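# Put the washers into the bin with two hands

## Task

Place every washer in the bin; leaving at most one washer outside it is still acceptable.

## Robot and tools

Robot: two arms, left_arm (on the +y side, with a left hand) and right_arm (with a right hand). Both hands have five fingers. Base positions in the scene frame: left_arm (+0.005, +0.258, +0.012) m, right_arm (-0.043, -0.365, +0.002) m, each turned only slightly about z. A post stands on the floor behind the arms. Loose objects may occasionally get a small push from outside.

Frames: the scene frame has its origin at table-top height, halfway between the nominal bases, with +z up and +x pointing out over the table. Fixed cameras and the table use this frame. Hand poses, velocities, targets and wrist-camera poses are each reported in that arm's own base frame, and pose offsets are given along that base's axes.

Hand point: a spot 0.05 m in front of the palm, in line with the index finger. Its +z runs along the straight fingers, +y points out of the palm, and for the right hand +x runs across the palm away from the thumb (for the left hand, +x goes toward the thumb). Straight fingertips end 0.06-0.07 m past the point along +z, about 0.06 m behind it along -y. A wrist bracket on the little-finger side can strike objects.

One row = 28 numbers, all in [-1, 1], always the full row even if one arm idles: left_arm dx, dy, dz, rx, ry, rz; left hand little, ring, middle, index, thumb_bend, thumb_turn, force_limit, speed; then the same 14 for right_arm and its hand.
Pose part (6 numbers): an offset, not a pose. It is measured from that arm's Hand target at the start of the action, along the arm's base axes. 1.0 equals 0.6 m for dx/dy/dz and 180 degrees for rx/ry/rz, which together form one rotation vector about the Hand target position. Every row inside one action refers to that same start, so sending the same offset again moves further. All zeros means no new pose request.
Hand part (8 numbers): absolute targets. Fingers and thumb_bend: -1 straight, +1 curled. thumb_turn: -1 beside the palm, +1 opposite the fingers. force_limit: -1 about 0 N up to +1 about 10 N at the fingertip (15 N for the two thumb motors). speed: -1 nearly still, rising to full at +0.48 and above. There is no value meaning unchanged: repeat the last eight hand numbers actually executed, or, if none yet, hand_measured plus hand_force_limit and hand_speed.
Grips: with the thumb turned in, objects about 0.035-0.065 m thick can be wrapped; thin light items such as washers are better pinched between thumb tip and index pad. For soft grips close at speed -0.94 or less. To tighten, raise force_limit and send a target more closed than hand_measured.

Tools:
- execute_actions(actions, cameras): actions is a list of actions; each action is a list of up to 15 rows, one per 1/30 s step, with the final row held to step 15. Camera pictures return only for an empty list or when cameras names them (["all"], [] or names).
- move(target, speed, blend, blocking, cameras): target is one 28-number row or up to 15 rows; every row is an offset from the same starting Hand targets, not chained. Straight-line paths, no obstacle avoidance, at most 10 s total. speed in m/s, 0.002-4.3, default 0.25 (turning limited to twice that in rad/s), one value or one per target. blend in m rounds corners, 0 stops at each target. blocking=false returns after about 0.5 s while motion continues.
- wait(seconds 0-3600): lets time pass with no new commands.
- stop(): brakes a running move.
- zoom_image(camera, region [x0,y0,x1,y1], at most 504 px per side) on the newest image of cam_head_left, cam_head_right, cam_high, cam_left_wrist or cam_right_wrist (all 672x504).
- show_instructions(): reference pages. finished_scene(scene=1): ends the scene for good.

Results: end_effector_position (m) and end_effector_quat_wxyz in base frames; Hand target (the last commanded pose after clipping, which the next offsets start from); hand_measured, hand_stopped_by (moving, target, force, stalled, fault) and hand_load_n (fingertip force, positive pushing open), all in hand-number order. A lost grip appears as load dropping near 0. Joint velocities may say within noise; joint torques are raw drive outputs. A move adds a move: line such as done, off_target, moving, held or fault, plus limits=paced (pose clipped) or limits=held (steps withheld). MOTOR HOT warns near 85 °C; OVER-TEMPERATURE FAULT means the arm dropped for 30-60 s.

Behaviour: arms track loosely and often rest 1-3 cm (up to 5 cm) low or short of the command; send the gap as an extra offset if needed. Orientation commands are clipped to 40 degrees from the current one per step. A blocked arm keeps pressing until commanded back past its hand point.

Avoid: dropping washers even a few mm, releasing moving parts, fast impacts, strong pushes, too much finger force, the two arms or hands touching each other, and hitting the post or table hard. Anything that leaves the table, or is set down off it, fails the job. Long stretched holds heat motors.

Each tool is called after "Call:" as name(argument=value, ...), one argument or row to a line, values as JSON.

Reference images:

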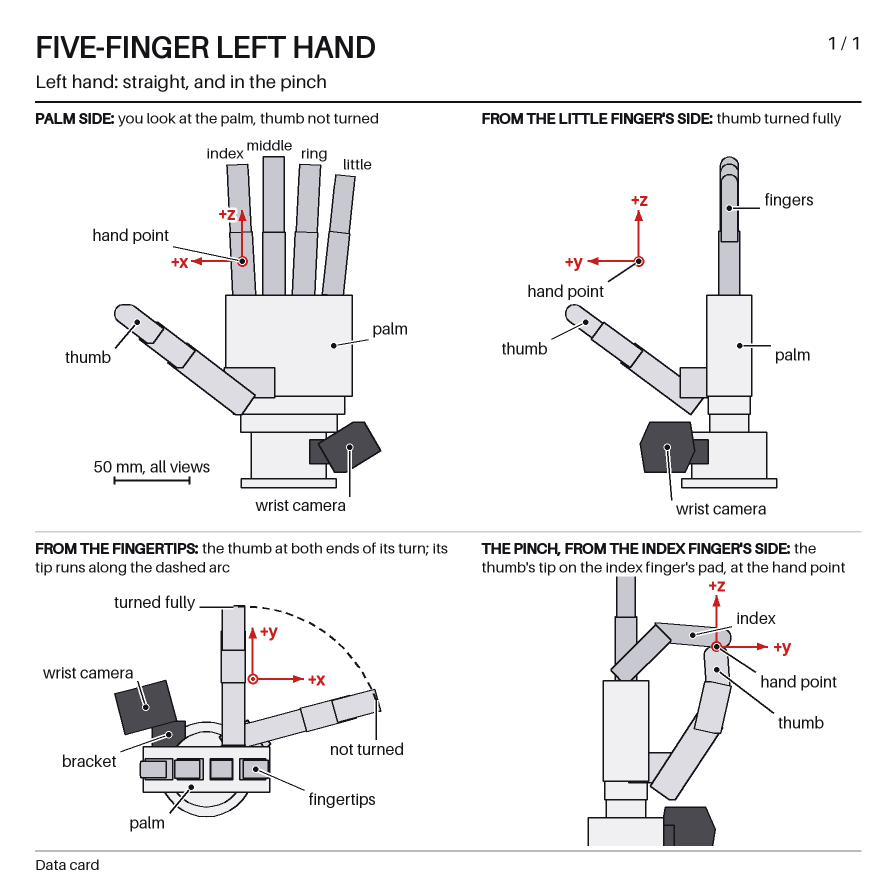

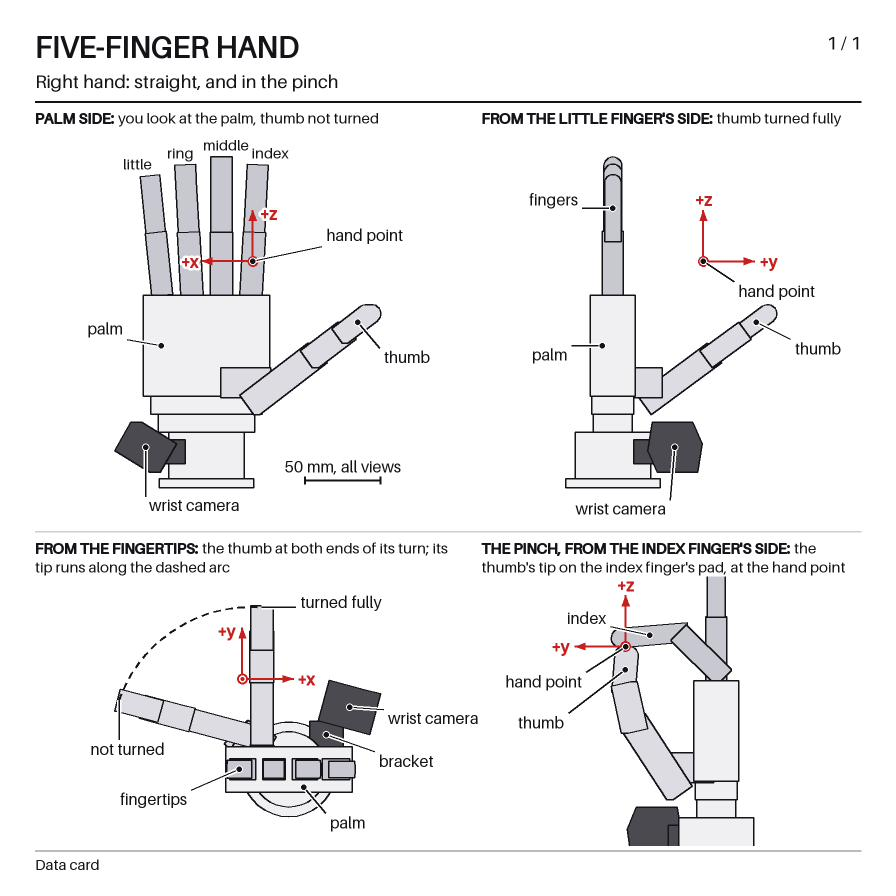

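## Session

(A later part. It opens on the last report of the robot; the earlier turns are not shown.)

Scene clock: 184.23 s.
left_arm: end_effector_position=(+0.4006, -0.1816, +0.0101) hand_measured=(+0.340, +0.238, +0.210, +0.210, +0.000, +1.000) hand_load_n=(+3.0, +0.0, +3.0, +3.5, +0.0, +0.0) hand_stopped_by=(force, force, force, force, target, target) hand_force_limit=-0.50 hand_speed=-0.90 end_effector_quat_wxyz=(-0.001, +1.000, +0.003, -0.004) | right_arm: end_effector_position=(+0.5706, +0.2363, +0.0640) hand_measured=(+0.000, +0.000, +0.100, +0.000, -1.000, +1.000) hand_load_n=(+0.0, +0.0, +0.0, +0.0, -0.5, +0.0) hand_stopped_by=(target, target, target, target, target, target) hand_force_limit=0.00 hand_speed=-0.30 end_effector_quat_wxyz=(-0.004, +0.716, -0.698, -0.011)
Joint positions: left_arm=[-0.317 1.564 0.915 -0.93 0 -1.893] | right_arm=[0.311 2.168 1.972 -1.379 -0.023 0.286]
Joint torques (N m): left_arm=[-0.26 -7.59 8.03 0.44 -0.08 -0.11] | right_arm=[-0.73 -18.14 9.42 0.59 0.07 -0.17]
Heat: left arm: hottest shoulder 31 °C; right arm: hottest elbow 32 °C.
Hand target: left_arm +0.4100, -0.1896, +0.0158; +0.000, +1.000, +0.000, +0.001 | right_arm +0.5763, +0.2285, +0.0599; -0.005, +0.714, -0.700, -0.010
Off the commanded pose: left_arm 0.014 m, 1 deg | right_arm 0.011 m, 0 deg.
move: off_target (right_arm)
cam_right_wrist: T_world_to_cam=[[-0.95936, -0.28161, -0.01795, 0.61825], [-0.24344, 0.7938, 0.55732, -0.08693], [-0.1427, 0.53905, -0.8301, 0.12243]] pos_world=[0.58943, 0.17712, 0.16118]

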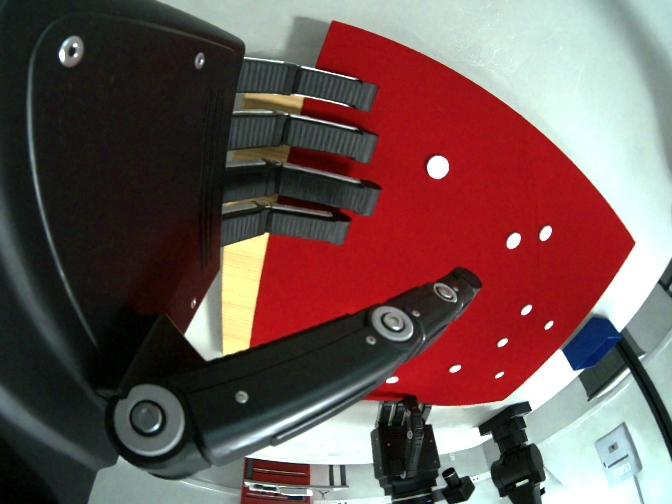

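Call:
move(
  target=[
    [0,0,0,0,0,0,0.35,0.35,0.35,0.35,0,1,-0.5,-0.9, 0.0,0,-0.01,0,0,0,0,0,0.1,0,-1,1,0,-0.3],
  ],
  speed=0.08,
  cameras=["cam_right_wrist"],
)

Call:
zoom_image(
  camera="cam_right_wrist",
  region=[230, 30, 480, 280],
)

Scene clock: 185.97 s.
left_arm: end_effector_position=(+0.4006, -0.1816, +0.0101) hand_measured=(+0.340, +0.238, +0.210, +0.210, +0.000, +1.000) hand_load_n=(+2.5, +0.0, +3.0, +3.5, -0.5, +0.0) hand_stopped_by=(force, force, force, force, target, target) hand_force_limit=-0.50 hand_speed=-0.90 end_effector_quat_wxyz=(-0.001, +1.000, +0.003, -0.004) | right_arm: end_effector_position=(+0.5718, +0.2367, +0.0609) hand_measured=(+0.000, +0.000, +0.100, +0.000, -1.000, +1.000) hand_load_n=(+0.0, +0.0, +0.0, +0.0, +0.0, +0.0) hand_stopped_by=(target, target, target, target, target, target) hand_force_limit=0.00 hand_speed=-0.30 end_effector_quat_wxyz=(-0.006, +0.716, -0.698, -0.010)
Joint positions: left_arm=[-0.317 1.564 0.915 -0.93 0 -1.893] | right_arm=[0.311 2.169 1.965 -1.365 -0.023 0.286]
Joint torques (N m): left_arm=[-0.26 -7.53 8.06 0.47 -0.08 -0.1] | right_arm=[-0.91 -17.85 9.01 0.83 0.07 -0.13]
Heat: left arm: hottest shoulder 31 °C; right arm: hottest elbow 32 °C.
Hand target: left_arm +0.4100, -0.1896, +0.0158; +0.000, +1.000, +0.000, +0.001 | right_arm +0.5764, +0.2285, +0.0541; -0.005, +0.714, -0.700, -0.010
Off the commanded pose: left_arm 0.014 m, 1 deg | right_arm 0.012 m, 0 deg.
move: off_target (right_arm)
cam_right_wrist: T_world_to_cam=[[-0.9591, -0.28202, -0.02439, 0.61977], [-0.24723, 0.79258, 0.5574, -0.08278], [-0.13786, 0.54063, -0.82989, 0.11667]] pos_world=[0.59003, 0.17732, 0.15808]

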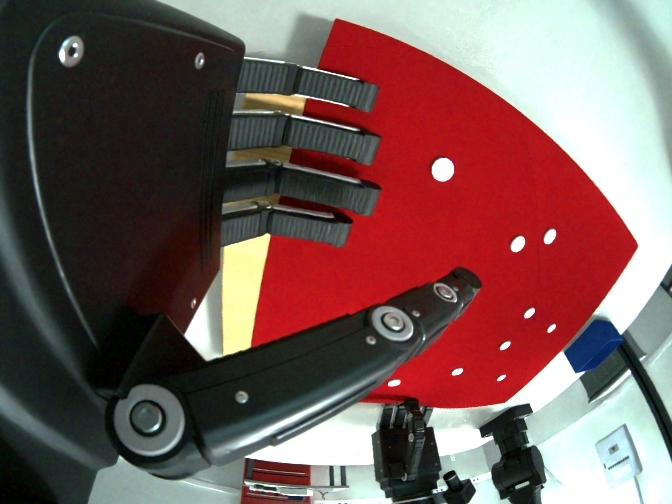

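Scaled by 2.016 from the camera's image (finer frame: 960x720).

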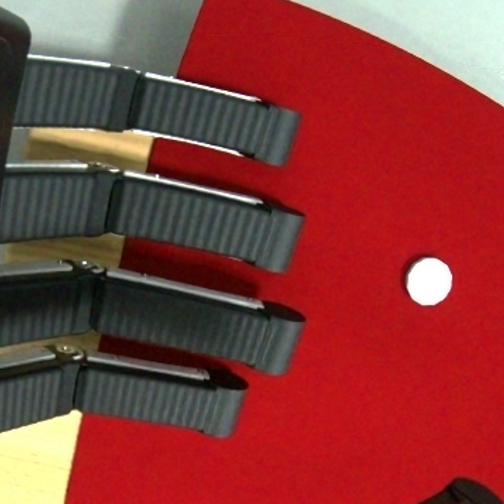

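Call:
move(
  target=[
    [0,0,0,0,0,0,0.35,0.35,0.35,0.35,0,1,-0.5,-0.9, -0.133,-0.003,0,0,0,0,0,0,0.1,0,-1,1,0,-0.3],
  ],
  speed=0.08,
  cameras=["cam_right_wrist","cam_high"],
)

Call:
zoom_image(
  camera="cam_right_wrist",
  region=[230, 30, 480, 280],
)

Scene clock: 189.80 s.
left_arm: end_effector_position=(+0.3987, -0.1818, +0.0099) hand_measured=(+0.340, +0.238, +0.210, +0.210, +0.000, +1.000) hand_load_n=(+2.0, +0.0, +2.5, +3.0, +0.0, +0.0) hand_stopped_by=(force, force, force, force, target, target) hand_force_limit=-0.50 hand_speed=-0.90 end_effector_quat_wxyz=(-0.002, +1.000, -0.002, -0.007) | right_arm: end_effector_position=(+0.5032, +0.2187, +0.0565) hand_measured=(+0.000, +0.000, +0.100, +0.000, -1.000, +1.000) hand_load_n=(+0.0, -2.5, +0.0, +0.0, +0.0, +0.0) hand_stopped_by=(target, target, target, target, target, target) hand_force_limit=0.00 hand_speed=-0.30 end_effector_quat_wxyz=(-0.007, +0.712, -0.702, -0.008)
Joint positions: left_arm=[-0.318 1.564 0.915 -0.935 0 -1.884] | right_arm=[0.317 1.975 1.633 -1.224 -0.021 0.304]
Joint torques (N m): left_arm=[-0.15 -7.53 8.05 0.65 -0.07 -0.17] | right_arm=[1.26 -16.32 7.72 0.49 -0.02 0]
Heat: left arm: hottest elbow 31 °C; right arm: hottest elbow 32 °C.
Hand target: left_arm +0.4100, -0.1896, +0.0158; +0.000, +1.000, +0.000, +0.001 | right_arm +0.4966, +0.2267, +0.0541; -0.005, +0.714, -0.700, -0.010
Off the commanded pose: left_arm 0.015 m, 1 deg | right_arm 0.011 m, 0 deg.
move: off_target (right_arm)
cam_right_wrist: T_world_to_cam=[[-0.96232, -0.27057, -0.02711, 0.54806], [-0.23946, 0.796, 0.55591, -0.08752], [-0.12883, 0.54145, -0.8308, 0.10866]] pos_world=[0.52045, 0.15912, 0.15378]
Images, in order (width x height): cam_high 672x504, cam_right_wrist 672x504.

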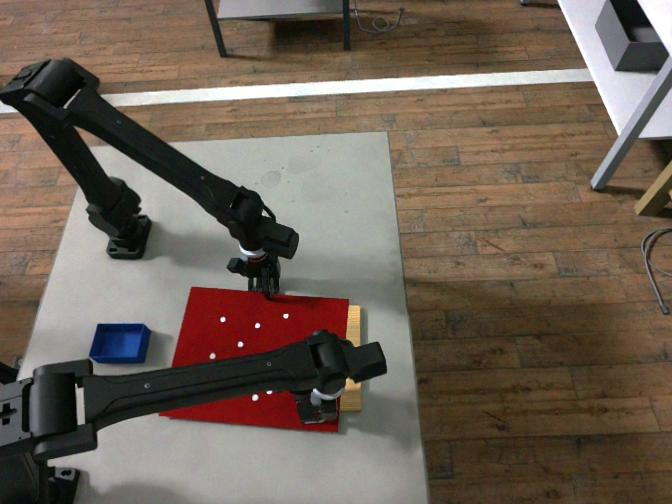

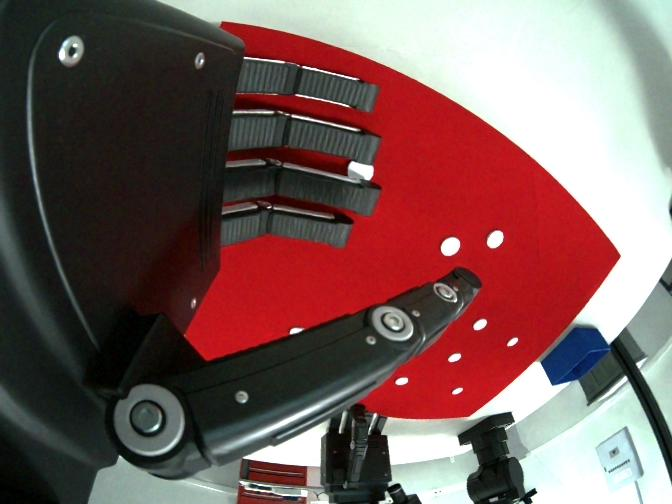

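Scaled by 2.016 from the camera's image (finer frame: 960x720).

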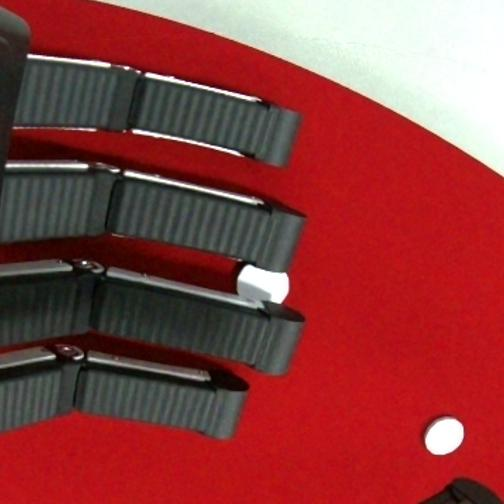

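Call:
move(
  target=[
    [0,0,0,0,0,0,0.35,0.35,0.35,0.35,0,1,-0.5,-0.9, -0.058,0.05,0.006,0,0,0,0,0,0.1,0,-1,1,0,-0.3],
  ],
  speed=0.08,
  cameras=["cam_right_wrist","cam_high"],
)

Call:
zoom_image(
  camera="cam_right_wrist",
  region=[230, 30, 480, 280],
)

Scene clock: 194.23 s.
left_arm: end_effector_position=(+0.3987, -0.1818, +0.0099) hand_measured=(+0.340, +0.238, +0.210, +0.210, +0.000, +1.000) hand_load_n=(+2.5, +0.5, +2.5, +3.0, +0.0, +0.0) hand_stopped_by=(force, force, force, force, target, target) hand_force_limit=-0.50 hand_speed=-0.90 end_effector_quat_wxyz=(-0.002, +1.000, -0.002, -0.007) | right_arm: end_effector_position=(+0.4646, +0.2483, +0.0555) hand_measured=(+0.000, +0.000, +0.100, +0.000, -1.000, +1.000) hand_load_n=(+0.0, -1.5, +0.0, -0.5, +0.0, +0.0) hand_stopped_by=(target, target, target, target, target, target) hand_force_limit=0.00 hand_speed=-0.30 end_effector_quat_wxyz=(+0.001, +0.715, -0.699, -0.010)
Joint positions: left_arm=[-0.318 1.564 0.915 -0.935 0 -1.884] | right_arm=[0.389 1.924 1.548 -1.205 -0.018 0.367]
Joint torques (N m): left_arm=[-0.21 -7.65 8.05 0.65 -0.07 -0.17] | right_arm=[1.73 -15.62 7.87 0.46 -0.16 0.14]
Heat: left arm: hottest elbow 31 °C; right arm: hottest elbow 32 °C.
Hand target: left_arm +0.4100, -0.1896, +0.0158; +0.000, +1.000, +0.000, +0.001 | right_arm +0.4619, +0.2567, +0.0578; -0.005, +0.714, -0.700, -0.009
Off the commanded pose: left_arm 0.015 m, 1 deg | right_arm 0.009 m, 1 deg.
move: done
cam_right_wrist: T_world_to_cam=[[-0.96016, -0.27925, -0.01093, 0.51924], [-0.23858, 0.79871, 0.5524, -0.12067], [-0.14553, 0.53299, -0.83351, 0.09674]] pos_world=[0.48384, 0.18982, 0.15296]
Images, in order (width x height): cam_high 672x504, cam_right_wrist 672x504.

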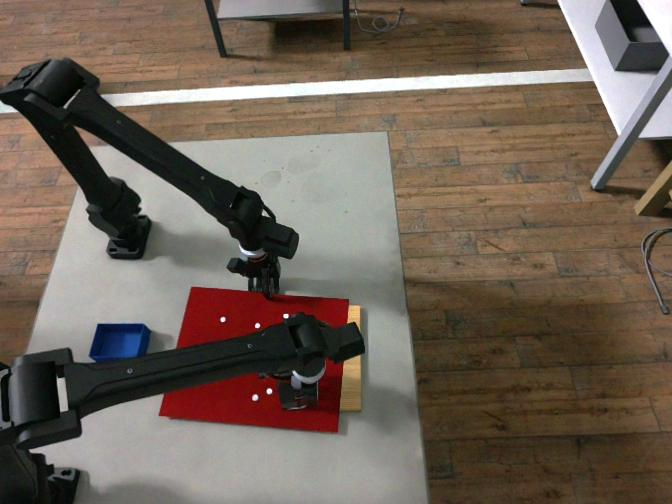

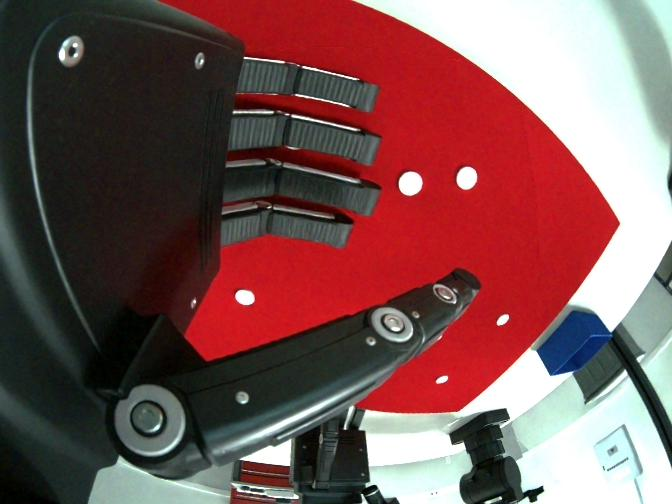

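Scaled by 2.016 from the camera's image (finer frame: 960x720).

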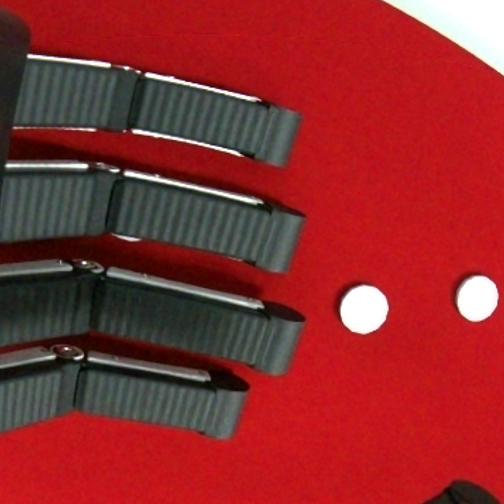

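Call:
move(
  target=[
    [0,0,0,0,0,0,0.35,0.35,0.35,0.35,0,1,-0.5,-0.9, 0,0,0.1,0,0,0,0,0,0.1,0,-1,1,0,-0.3],
  ],
  speed=0.15,
  cameras=["cam_right_wrist","cam_high","cam_head_right","cam_left_wrist"],
)

Scene clock: 198.47 s.
left_arm: end_effector_position=(+0.3987, -0.1817, +0.0099) hand_measured=(+0.340, +0.238, +0.210, +0.210, +0.000, +1.000) hand_load_n=(+2.5, +0.0, +2.5, +3.0, +0.0, +0.0) hand_stopped_by=(force, force, force, force, target, target) hand_force_limit=-0.50 hand_speed=-0.90 end_effector_quat_wxyz=(-0.002, +1.000, -0.001, -0.007) | right_arm: end_effector_position=(+0.4539, +0.2448, +0.1002) hand_measured=(+0.000, +0.000, +0.100, +0.000, -1.000, +1.000) hand_load_n=(+0.0, +0.0, +0.0, +0.0, -0.5, +0.0) hand_stopped_by=(target, target, target, target, target, target) hand_force_limit=0.00 hand_speed=-0.30 end_effector_quat_wxyz=(+0.013, +0.712, -0.702, -0.017)
Joint positions: left_arm=[-0.318 1.564 0.915 -0.935 0 -1.886] | right_arm=[0.389 1.877 1.596 -1.328 -0.02 0.376]
Joint torques (N m): left_arm=[-0.21 -7.53 8.03 0.62 -0.08 -0.16] | right_arm=[1.2 -16.15 11.88 0.02 -0.06 0.03]
Heat: left arm: hottest elbow 31 °C; right arm: hottest shoulder 32 °C.
Hand target: left_arm +0.4100, -0.1896, +0.0158; +0.000, +1.000, +0.000, +0.001 | right_arm +0.4618, +0.2566, +0.1176; -0.005, +0.714, -0.700, -0.010
Off the commanded pose: left_arm 0.015 m, 1 deg | right_arm 0.023 m, 2 deg.
move: off_target (right_arm)
cam_left_wrist: T_world_to_cam=[[0.27092, 0.96245, -0.01705, 0.06984], [0.84878, -0.23049, 0.47587, -0.38234], [0.45407, -0.14339, -0.87935, -0.08339]] pos_world=[0.34347, -0.16731, 0.10981]
cam_right_wrist: T_world_to_cam=[[-0.96241, -0.27104, 0.01715, 0.50468], [-0.21701, 0.80545, 0.55151, -0.15656], [-0.1633, 0.52706, -0.83399, 0.14396]] pos_world=[0.47524, 0.18701, 0.19775]
Images, in order (width x height): cam_head_right 672x504, cam_high 672x504, cam_left_wrist 672x504, cam_right_wrist 672x504.

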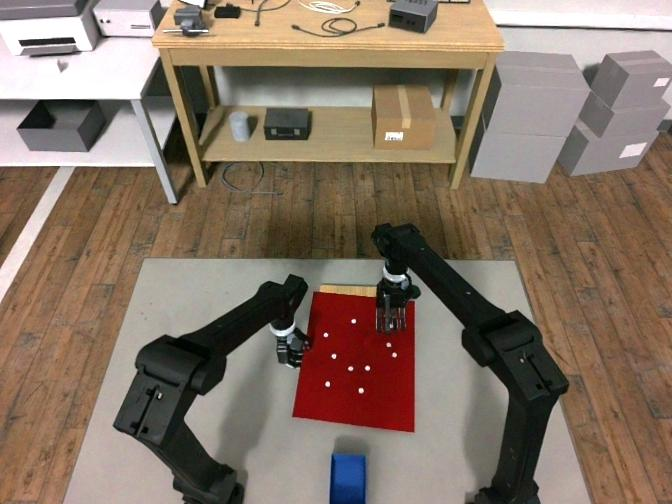

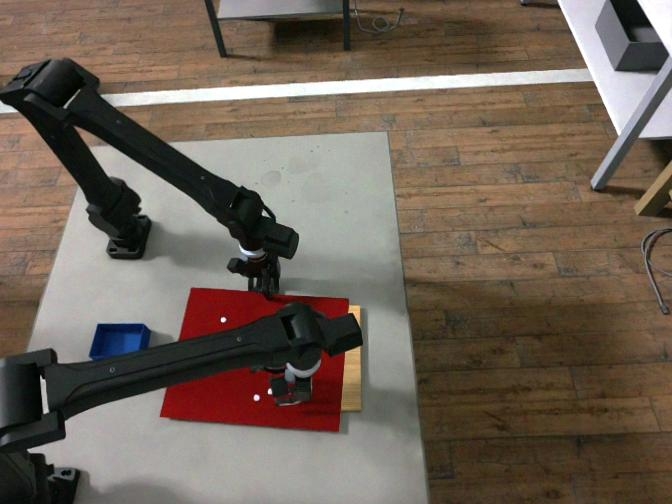

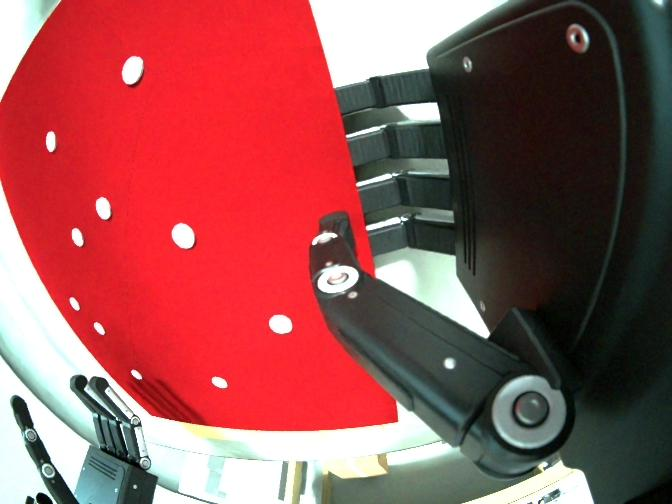

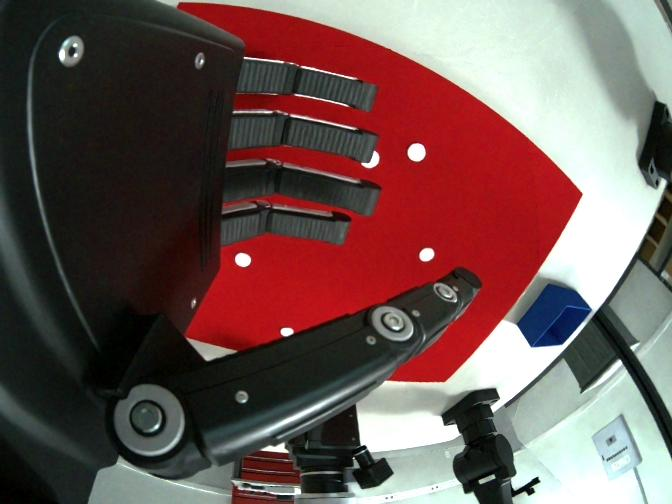

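Call:
move(
  target=[
    [0,0,0,0,0,0,0.35,0.35,0.35,0.35,0,1,-0.5,-0.9, 0.193,-0.045,0,0,0,-0.117,0,0,0.1,0,-1,1,0,-0.3],
  ],
  speed=0.2,
  cameras=["cam_right_wrist","cam_high","cam_head_right","cam_head_left"],
)

Call:
zoom_image(
  camera="cam_head_right",
  region=[280, 270, 440, 440],
)

Scene clock: 203.37 s.
left_arm: end_effector_position=(+0.3987, -0.1817, +0.0099) hand_measured=(+0.340, +0.238, +0.210, +0.210, +0.000, +1.000) hand_load_n=(+2.5, +0.5, +2.5, +3.0, +0.0, +0.0) hand_stopped_by=(force, force, force, force, target, target) hand_force_limit=-0.50 hand_speed=-0.90 end_effector_quat_wxyz=(-0.002, +1.000, -0.001, -0.007) | right_arm: end_effector_position=(+0.5630, +0.2299, +0.1063) hand_measured=(+0.000, +0.000, +0.100, +0.000, -1.000, +1.000) hand_load_n=(+0.0, +0.0, +0.0, +0.0, +0.0, +0.0) hand_stopped_by=(target, target, target, target, target, target) hand_force_limit=0.00 hand_speed=-0.30 end_effector_quat_wxyz=(-0.007, -0.580, +0.814, +0.013)
Joint positions: left_arm=[-0.318 1.564 0.915 -0.935 0 -1.886] | right_arm=[0.283 2.076 1.927 -1.444 -0.021 0.615]
Joint torques (N m): left_arm=[-0.15 -7.53 8.08 0.62 -0.08 -0.16] | right_arm=[0.26 -17.2 13.37 0.05 0 0.01]
Heat: left arm: hottest elbow 31 °C; right arm: hottest shoulder 32 °C.
Hand target: left_arm +0.4100, -0.1896, +0.0158; +0.000, +1.000, +0.000, +0.001 | right_arm +0.5776, +0.2297, +0.1178; +0.007, -0.574, +0.819, +0.008
Off the commanded pose: left_arm 0.015 m, 1 deg | right_arm 0.018 m, 2 deg.
move: off_target (right_arm)
cam_right_wrist: T_world_to_cam=[[-0.99747, 0.0709, 0.00559, 0.54784], [0.06236, 0.83414, 0.54802, -0.28771], [0.03419, 0.54698, -0.83644, 0.05911]] pos_world=[0.56237, 0.16882, 0.20405]
Images, in order (width x height): cam_head_left 672x504, cam_head_right 672x504, cam_high 672x504, cam_right_wrist 672x504.

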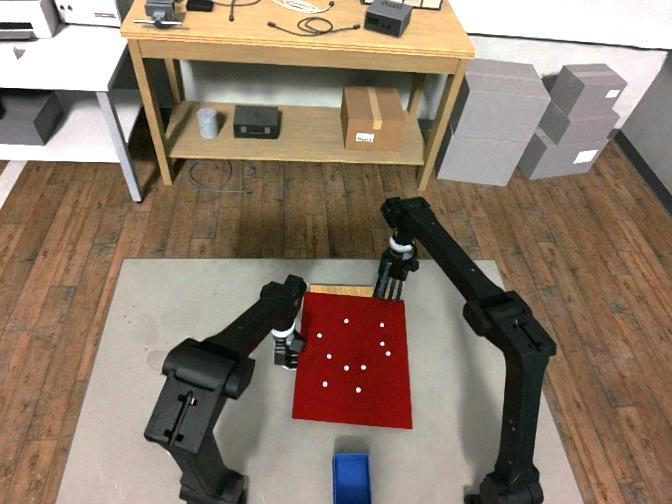

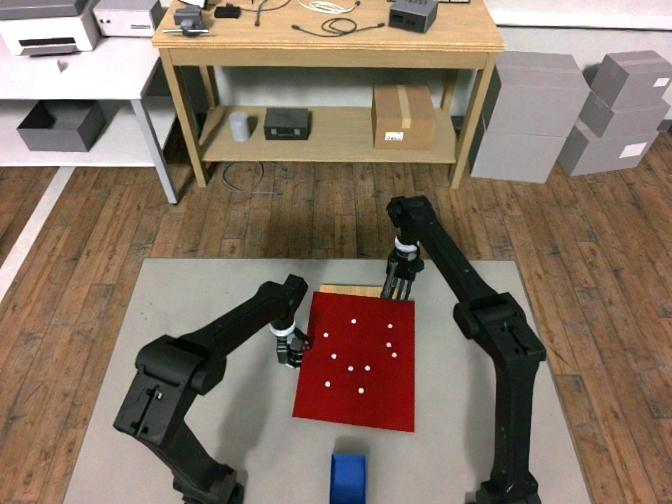

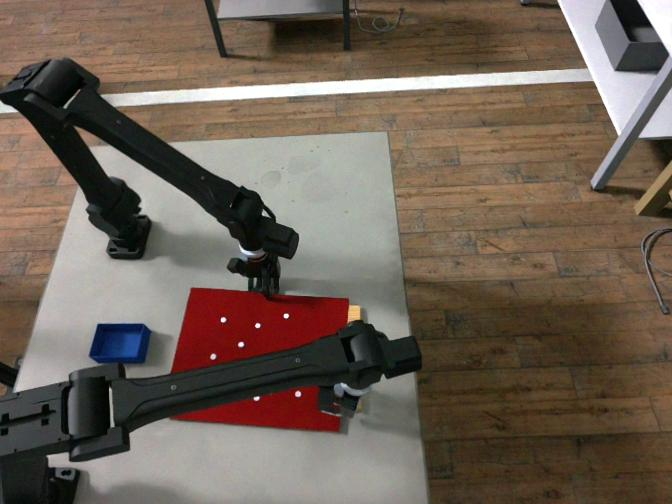

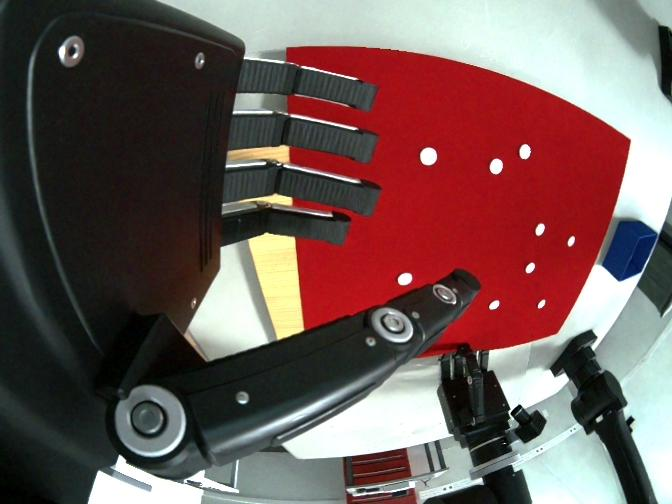

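Scaled by 2.965 from the camera's image (finer frame: 960x720).

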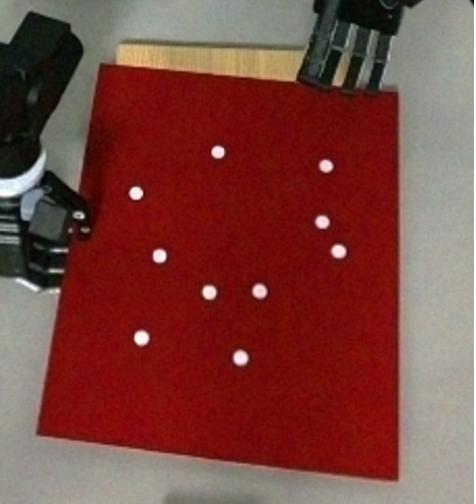

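Call:
move(
  target=[
    [0,0,0,0,0,0,0.35,0.35,0.35,0.35,0,1,-0.5,-0.9, -0.073,-0.037,-0.08,0,0,0,0,0,0.1,0,-1,1,0,-0.3],
  ],
  speed=0.15,
  cameras=["cam_right_wrist","cam_head_right"],
)

Call:
zoom_image(
  camera="cam_head_right",
  region=[340, 270, 440, 370],
)

Call:
zoom_image(
  camera="cam_right_wrist",
  region=[230, 30, 480, 280],
)

Scene clock: 217.23 s.
left_arm: end_effector_position=(+0.3987, -0.1816, +0.0099) hand_measured=(+0.340, +0.238, +0.210, +0.210, +0.000, +1.000) hand_load_n=(+2.5, +0.0, +2.5, +3.0, +0.0, +0.0) hand_stopped_by=(force, force, force, force, target, target) hand_force_limit=-0.50 hand_speed=-0.90 end_effector_quat_wxyz=(-0.002, +1.000, -0.001, -0.007) | right_arm: end_effector_position=(+0.5284, +0.2123, +0.0616) hand_measured=(+0.000, +0.000, +0.100, +0.000, -1.000, +1.000) hand_load_n=(+0.0, +0.0, +0.5, +0.0, +0.0, +0.0) hand_stopped_by=(target, target, target, target, target, target) hand_force_limit=0.00 hand_speed=-0.30 end_effector_quat_wxyz=(-0.005, -0.575, +0.818, +0.013)
Joint positions: left_arm=[-0.318 1.564 0.915 -0.936 -0.001 -1.887] | right_arm=[0.27 1.994 1.674 -1.269 -0.022 0.616]
Joint torques (N m): left_arm=[-0.21 -7.53 8.05 0.62 -0.06 -0.14] | right_arm=[-0.09 -17.67 8.8 0.64 0.05 -0.17]
Heat: left arm: hottest elbow 32 °C; right arm: hottest shoulder 32 °C.
Hand target: left_arm +0.4100, -0.1896, +0.0158; +0.000, +1.000, +0.000, +0.001 | right_arm +0.5339, +0.2073, +0.0697; +0.007, -0.574, +0.819, +0.008
Off the commanded pose: left_arm 0.015 m, 1 deg | right_arm 0.011 m, 1 deg.
move: off_target (right_arm)
cam_right_wrist: T_world_to_cam=[[-0.99638, 0.08501, 0.00141, 0.51153], [0.07174, 0.83179, 0.55044, -0.2509], [0.04562, 0.54855, -0.83488, 0.02607]] pos_world=[0.52649, 0.15091, 0.15915]
Images, in order (width x height): cam_head_right 672x504, cam_right_wrist 672x504.

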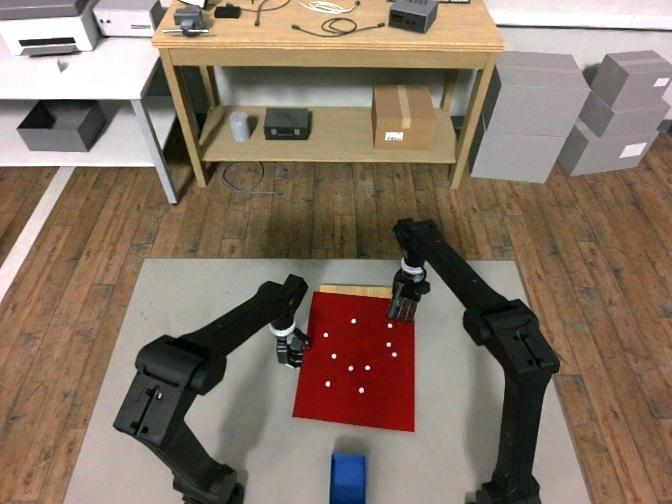

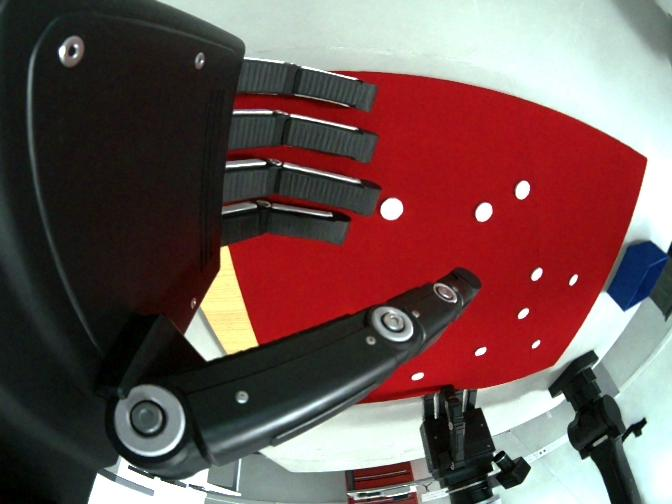

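Scaled by 5.040 from the camera's image (finer frame: 960x720).

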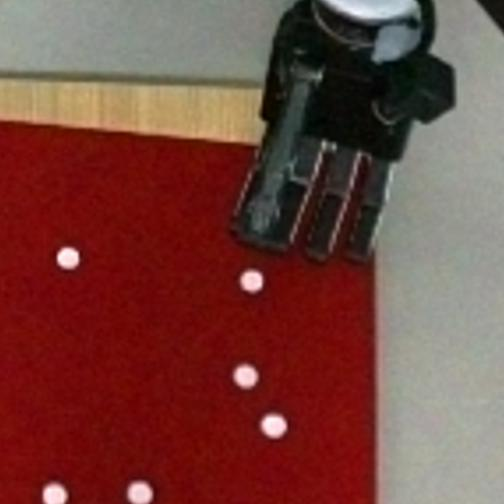

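Scaled by 2.016 from the camera's image (finer frame: 960x720).

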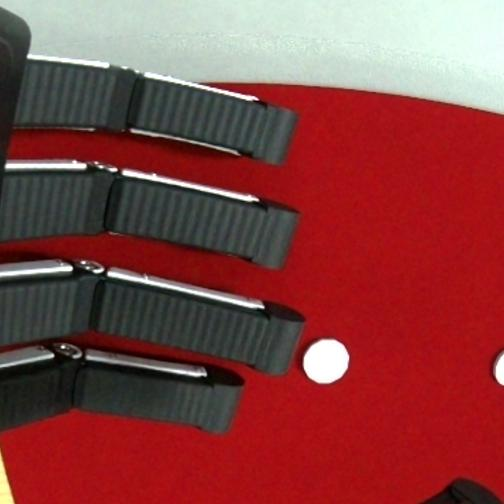

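Call:
move(
  target=[
    [0,0,0,0,0,0,0.35,0.35,0.35,0.35,0,1,-0.5,-0.9, -0.15,0.072,-0.0165,0,0,0,0,0,0.1,0,-1,1,0,-0.3],
  ],
  speed=0.08,
  cameras=["cam_right_wrist","cam_head_right"],
)

Call:
zoom_image(
  camera="cam_head_right",
  region=[280, 270, 440, 440],
)

Call:
zoom_image(
  camera="cam_right_wrist",
  region=[230, 30, 480, 280],
)

Scene clock: 223.80 s.
left_arm: end_effector_position=(+0.3987, -0.1816, +0.0099) hand_measured=(+0.340, +0.238, +0.210, +0.210, +0.000, +1.000) hand_load_n=(+2.5, +0.0, +3.0, +3.0, +0.0, +0.0) hand_stopped_by=(force, force, force, force, target, target) hand_force_limit=-0.50 hand_speed=-0.90 end_effector_quat_wxyz=(-0.002, +1.000, -0.001, -0.007) | right_arm: end_effector_position=(+0.4446, +0.2435, +0.0545) hand_measured=(+0.000, +0.000, +0.100, +0.000, -1.000, +1.000) hand_load_n=(+0.0, +0.0, +0.0, -1.0, -0.5, +0.0) hand_stopped_by=(target, target, target, target, target, target) hand_force_limit=0.00 hand_speed=-0.30 end_effector_quat_wxyz=(-0.003, -0.573, +0.820, +0.011)
Joint positions: left_arm=[-0.318 1.564 0.915 -0.936 -0.001 -1.887] | right_arm=[0.37 1.825 1.396 -1.152 -0.02 0.72]
Joint torques (N m): left_arm=[-0.21 -7.47 8.05 0.62 -0.06 -0.15] | right_arm=[1.55 -14.97 8.09 0.79 -0.03 0.03]
Heat: left arm: hottest elbow 32 °C; right arm: hottest shoulder 32 °C.
Hand target: left_arm +0.4100, -0.1896, +0.0158; +0.000, +1.000, +0.000, +0.001 | right_arm +0.4437, +0.2507, +0.0597; +0.007, -0.574, +0.819, +0.009
Off the commanded pose: left_arm 0.015 m, 1 deg | right_arm 0.009 m, 1 deg.
move: done
cam_right_wrist: T_world_to_cam=[[-0.99601, 0.08913, -0.00447, 0.42446], [0.072, 0.8322, 0.54978, -0.26718], [0.05272, 0.54726, -0.8353, 0.00404]] pos_world=[0.44179, 0.18231, 0.15216]
Images, in order (width x height): cam_head_right 672x504, cam_right_wrist 672x504.

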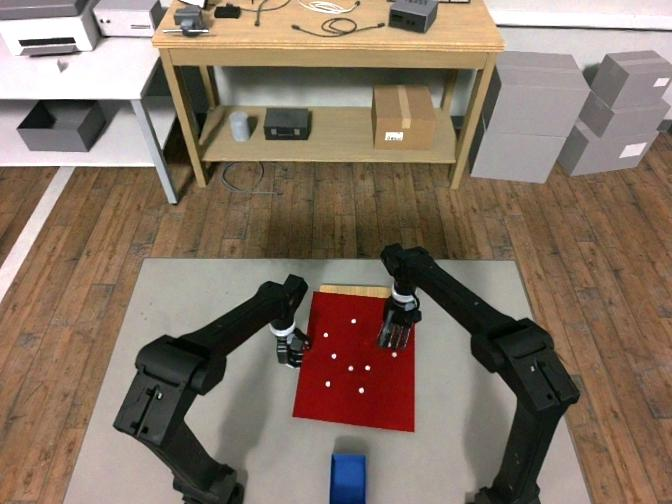

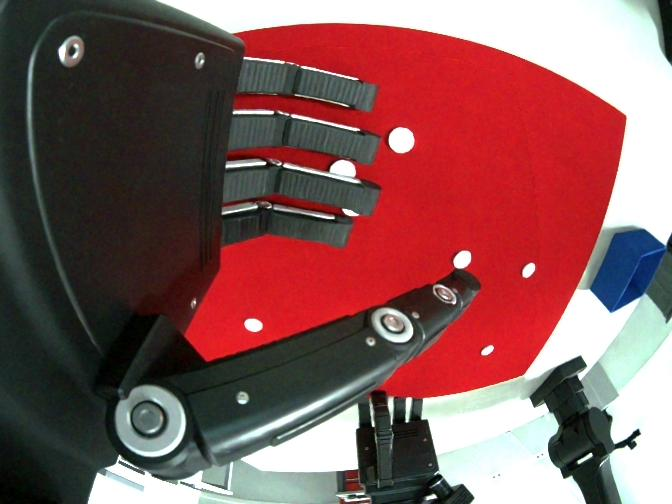

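Scaled by 2.965 from the camera's image (finer frame: 960x720).

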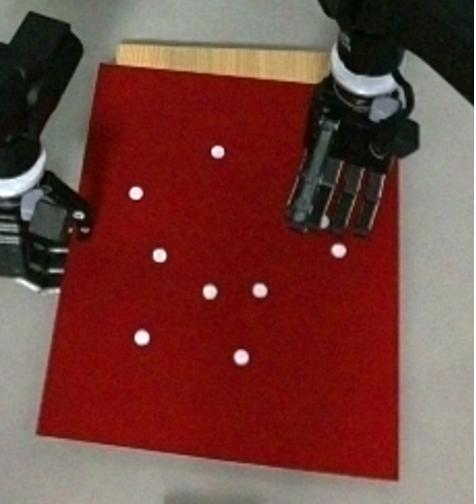

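Scaled by 2.016 from the camera's image (finer frame: 960x720).

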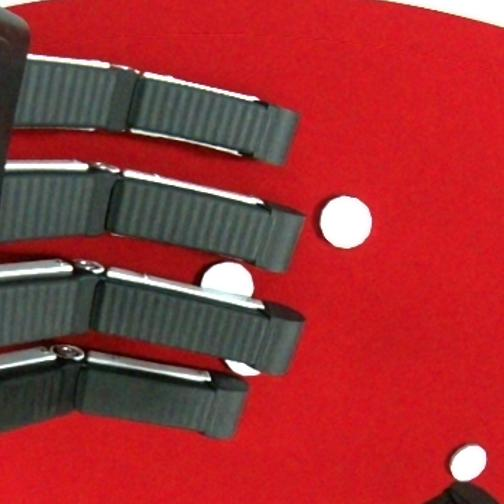

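Call:
move(
  target=[
    [0,0,0.05,0,0,0,0.35,0.35,0.35,0.35,0,1,-0.5,-0.9, 0,0,0.05,0,0,0,0,0,0.1,0,-1,1,0,-0.3],
    [0,0,0,0,0,0,0.35,0.35,0.35,0.35,0,1,-0.5,-0.9, 0.1105,-0.0595,0.05,0,0,0,0,0,0.0,0,-1,1,0,-0.3],
    [0,0,0,0,0,0,0.35,0.35,0.35,0.35,0,1,-0.5,-0.9, 0.1105,-0.0595,-0.005,0,0,0,0,0,0.0,0,-1,1,0,-0.3],
  ],
  speed=0.15,
  cameras=["cam_right_wrist","cam_head_right"],
)

Scene clock: 231.53 s.
left_arm: end_effector_position=(+0.4099, -0.1850, +0.0201) hand_measured=(+0.340, +0.238, +0.210, +0.210, +0.000, +1.000) hand_load_n=(+2.5, +0.0, +3.0, +3.5, +0.0, +0.0) hand_stopped_by=(force, force, force, force, target, target) hand_force_limit=-0.50 hand_speed=-0.90 end_effector_quat_wxyz=(+0.000, +1.000, +0.002, +0.000) | right_arm: end_effector_position=(+0.5078, +0.2142, +0.0584) hand_measured=(+0.000, +0.000, +0.000, +0.000, -1.000, +1.000) hand_load_n=(+0.0, +0.0, +0.0, +0.0, +0.0, +0.0) hand_stopped_by=(target, target, target, target, target, target) hand_force_limit=0.00 hand_speed=-0.30 end_effector_quat_wxyz=(+0.003, -0.570, +0.821, +0.009)
Joint positions: left_arm=[-0.318 1.565 0.947 -0.952 -0.001 -1.892] | right_arm=[0.283 1.934 1.572 -1.209 -0.02 0.64]
Joint torques (N m): left_arm=[-0.15 -7.77 5.76 1.21 -0.07 -0.11] | right_arm=[0.26 -15.15 8.84 0.57 -0.08 -0.21]
Heat: left arm: hottest elbow 32 °C; right arm: hottest shoulder 32 °C.
Hand target: left_arm +0.4100, -0.1895, +0.0158; +0.000, +1.000, +0.000, +0.001 | right_arm +0.5102, +0.2149, +0.0568; +0.007, -0.574, +0.819, +0.008
Off the commanded pose: left_arm 0.006 m, 0 deg | right_arm 0.003 m, 1 deg.
move: done; target 2's new numbers were sent with right_arm's hand 0.020 m and 2 deg from that target
cam_right_wrist: T_world_to_cam=[[-0.99529, 0.0956, -0.01615, 0.48905], [0.07071, 0.82969, 0.55373, -0.24855], [0.06633, 0.54998, -0.83254, 0.0123]] pos_world=[0.5035, 0.1527, 0.15577]
Images, in order (width x height): cam_head_right 672x504, cam_right_wrist 672x504.

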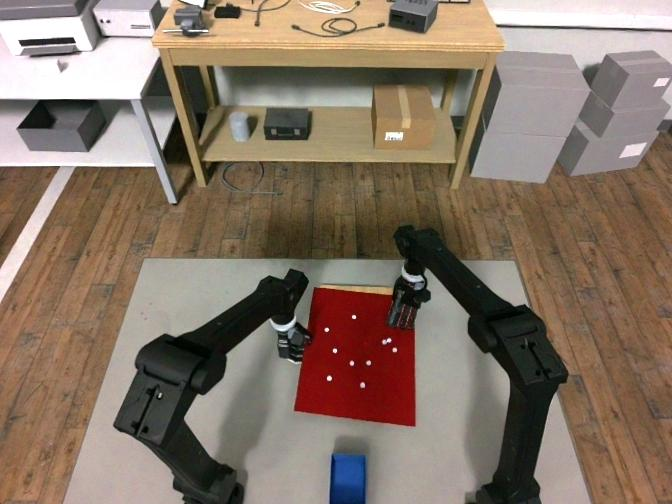

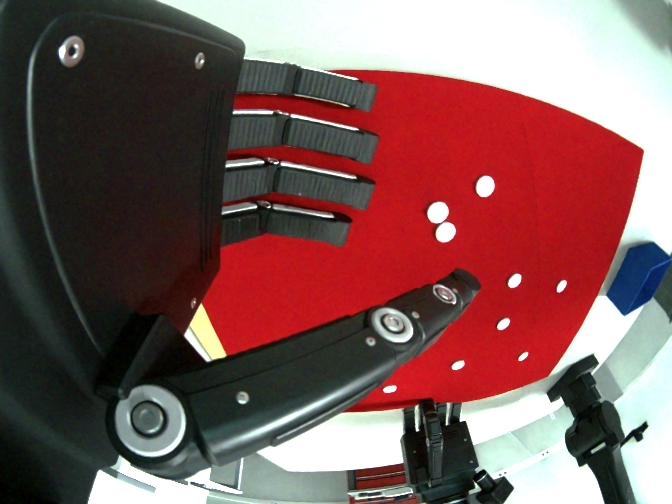

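Call:
move(
  target=[
    [0,0,-0.012,0,0,0,0.35,0.35,0.35,0.35,0,1,-0.5,-0.9, 0,0,-0.014,0,0,0,0,0,0.0,0,-1,1,0,-0.3],
  ],
  speed=0.08,
  cameras=["cam_right_wrist","cam_head_right"],
)

Call:
zoom_image(
  camera="cam_right_wrist",
  region=[230, 30, 480, 280],
)

Scene clock: 234.70 s.
left_arm: end_effector_position=(+0.4104, -0.1850, +0.0187) hand_measured=(+0.340, +0.238, +0.210, +0.210, +0.000, +1.000) hand_load_n=(+2.0, +0.0, +1.0, +3.5, +0.0, +0.0) hand_stopped_by=(force, force, force, force, target, target) hand_force_limit=-0.50 hand_speed=-0.90 end_effector_quat_wxyz=(+0.000, +1.000, +0.002, +0.003) | right_arm: end_effector_position=(+0.5090, +0.2145, +0.0564) hand_measured=(+0.000, +0.000, +0.000, +0.000, -1.000, +1.000) hand_load_n=(+0.0, -1.5, +0.0, -1.0, +0.0, +0.0) hand_stopped_by=(target, target, target, target, target, target) hand_force_limit=0.00 hand_speed=-0.30 end_effector_quat_wxyz=(+0.007, -0.571, +0.821, +0.008)
Joint positions: left_arm=[-0.318 1.565 0.942 -0.941 -0.001 -1.892] | right_arm=[0.283 1.934 1.567 -1.196 -0.02 0.638]
Joint torques (N m): left_arm=[-0.15 -6.89 5.49 1.54 -0.05 -0.11] | right_arm=[0.62 -14.15 8.28 0.96 0 -0.14]
Heat: left arm: hottest shoulder 31 °C; right arm: hottest shoulder 32 °C.
Hand target: left_arm +0.4100, -0.1894, +0.0085; +0.000, +1.000, +0.000, +0.001 | right_arm +0.5101, +0.2149, +0.0483; +0.007, -0.574, +0.819, +0.009
Off the commanded pose: left_arm 0.011 m, 0 deg | right_arm 0.008 m, 0 deg.
move: off_target (left_arm)
cam_right_wrist: T_world_to_cam=[[-0.99528, 0.09415, -0.02333, 0.49093], [0.06535, 0.82865, 0.55594, -0.24492], [0.07167, 0.5518, -0.83089, 0.0073]] pos_world=[0.5041, 0.1527, 0.15368]
Images, in order (width x height): cam_head_right 672x504, cam_right_wrist 672x504.

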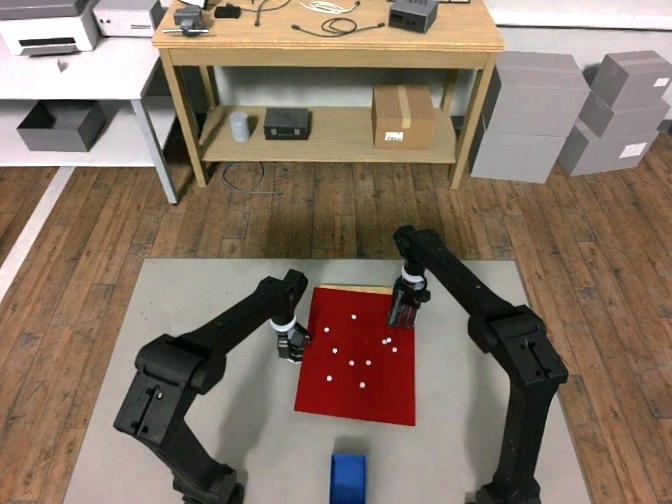

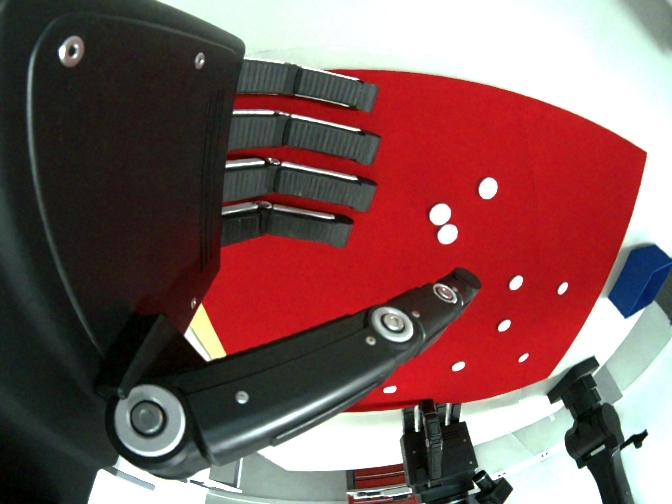

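Scaled by 2.016 from the camera's image (finer frame: 960x720).

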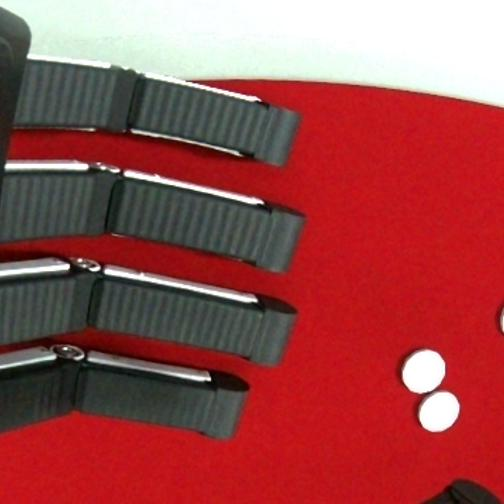

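Call:
move(
  target=[
    [0,0,0,0,0,0,0.35,0.35,0.35,0.35,0,1,-0.5,-0.9, 0,0,0,0,0,0,-0.12,0,-0.1,0,-1,1,0,-0.6],
  ],
  speed=0.08,
)

Scene clock: 236.27 s.
left_arm: end_effector_position=(+0.4107, -0.1849, +0.0187) hand_measured=(+0.340, +0.238, +0.210, +0.210, +0.000, +1.000) hand_load_n=(+2.5, +0.0, +1.5, +3.0, +0.0, +0.0) hand_stopped_by=(force, force, force, force, target, target) hand_force_limit=-0.50 hand_speed=-0.90 end_effector_quat_wxyz=(+0.000, +1.000, +0.002, +0.004) | right_arm: end_effector_position=(+0.5087, +0.2153, +0.0626) hand_measured=(-0.120, +0.000, -0.098, +0.000, -1.000, +1.000) hand_load_n=(-0.5, +0.0, -3.5, +0.0, +0.0, +0.0) hand_stopped_by=(target, target, target, target, target, target) hand_force_limit=0.00 hand_speed=-0.60 end_effector_quat_wxyz=(+0.012, -0.574, +0.819, +0.009)
Joint positions: left_arm=[-0.318 1.565 0.942 -0.94 -0.002 -1.892] | right_arm=[0.283 1.923 1.567 -1.198 -0.025 0.631]
Joint torques (N m): left_arm=[-0.15 -6.95 5.46 1.52 0 -0.11] | right_arm=[-0.21 -13.22 8.38 1.13 0.19 -0.08]
Heat: left arm: hottest shoulder 31 °C; right arm: hottest shoulder 32 °C.
Hand target: left_arm +0.4100, -0.1895, +0.0085; +0.000, +1.000, +0.000, +0.001 | right_arm +0.5101, +0.2149, +0.0484; +0.007, -0.574, +0.819, +0.009
Off the commanded pose: left_arm 0.011 m, 0 deg | right_arm 0.014 m, 1 deg.
move: done

Call:
move(
  target=[
    [0,0,0,0,0,0,0.35,0.35,0.35,0.35,0,1,-0.5,-0.9, 0,0,0,0,0,0,0,0.01,-0.02,0,-1,1,0,-0.6],
  ],
  speed=0.08,
)

Scene clock: 238.57 s.
left_arm: end_effector_position=(+0.4107, -0.1849, +0.0187) hand_measured=(+0.340, +0.238, +0.210, +0.210, +0.000, +1.000) hand_load_n=(+2.5, +0.0, +2.0, +3.5, +0.0, +0.0) hand_stopped_by=(force, force, force, force, target, target) hand_force_limit=-0.50 hand_speed=-0.90 end_effector_quat_wxyz=(+0.000, +1.000, +0.002, +0.004) | right_arm: end_effector_position=(+0.5095, +0.2150, +0.0570) hand_measured=(+0.000, +0.010, -0.020, +0.000, -1.000, +1.000) hand_load_n=(+0.0, +0.0, -3.0, +0.0, +0.0, +0.0) hand_stopped_by=(target, target, target, target, target, target) hand_force_limit=0.00 hand_speed=-0.60 end_effector_quat_wxyz=(+0.011, -0.574, +0.819, +0.008)
Joint positions: left_arm=[-0.318 1.565 0.942 -0.94 -0.002 -1.892] | right_arm=[0.283 1.931 1.566 -1.19 -0.023 0.631]
Joint torques (N m): left_arm=[-0.15 -6.89 5.48 1.51 0.01 -0.12] | right_arm=[0.56 -13.63 8.28 0.91 0.08 -0.07]
Heat: left arm: hottest shoulder 31 °C; right arm: hottest shoulder 32 °C.
Hand target: left_arm +0.4100, -0.1895, +0.0085; +0.000, +1.000, +0.000, +0.001 | right_arm +0.5102, +0.2149, +0.0484; +0.007, -0.574, +0.819, +0.009
Off the commanded pose: left_arm 0.011 m, 0 deg | right_arm 0.009 m, 0 deg.
move: done


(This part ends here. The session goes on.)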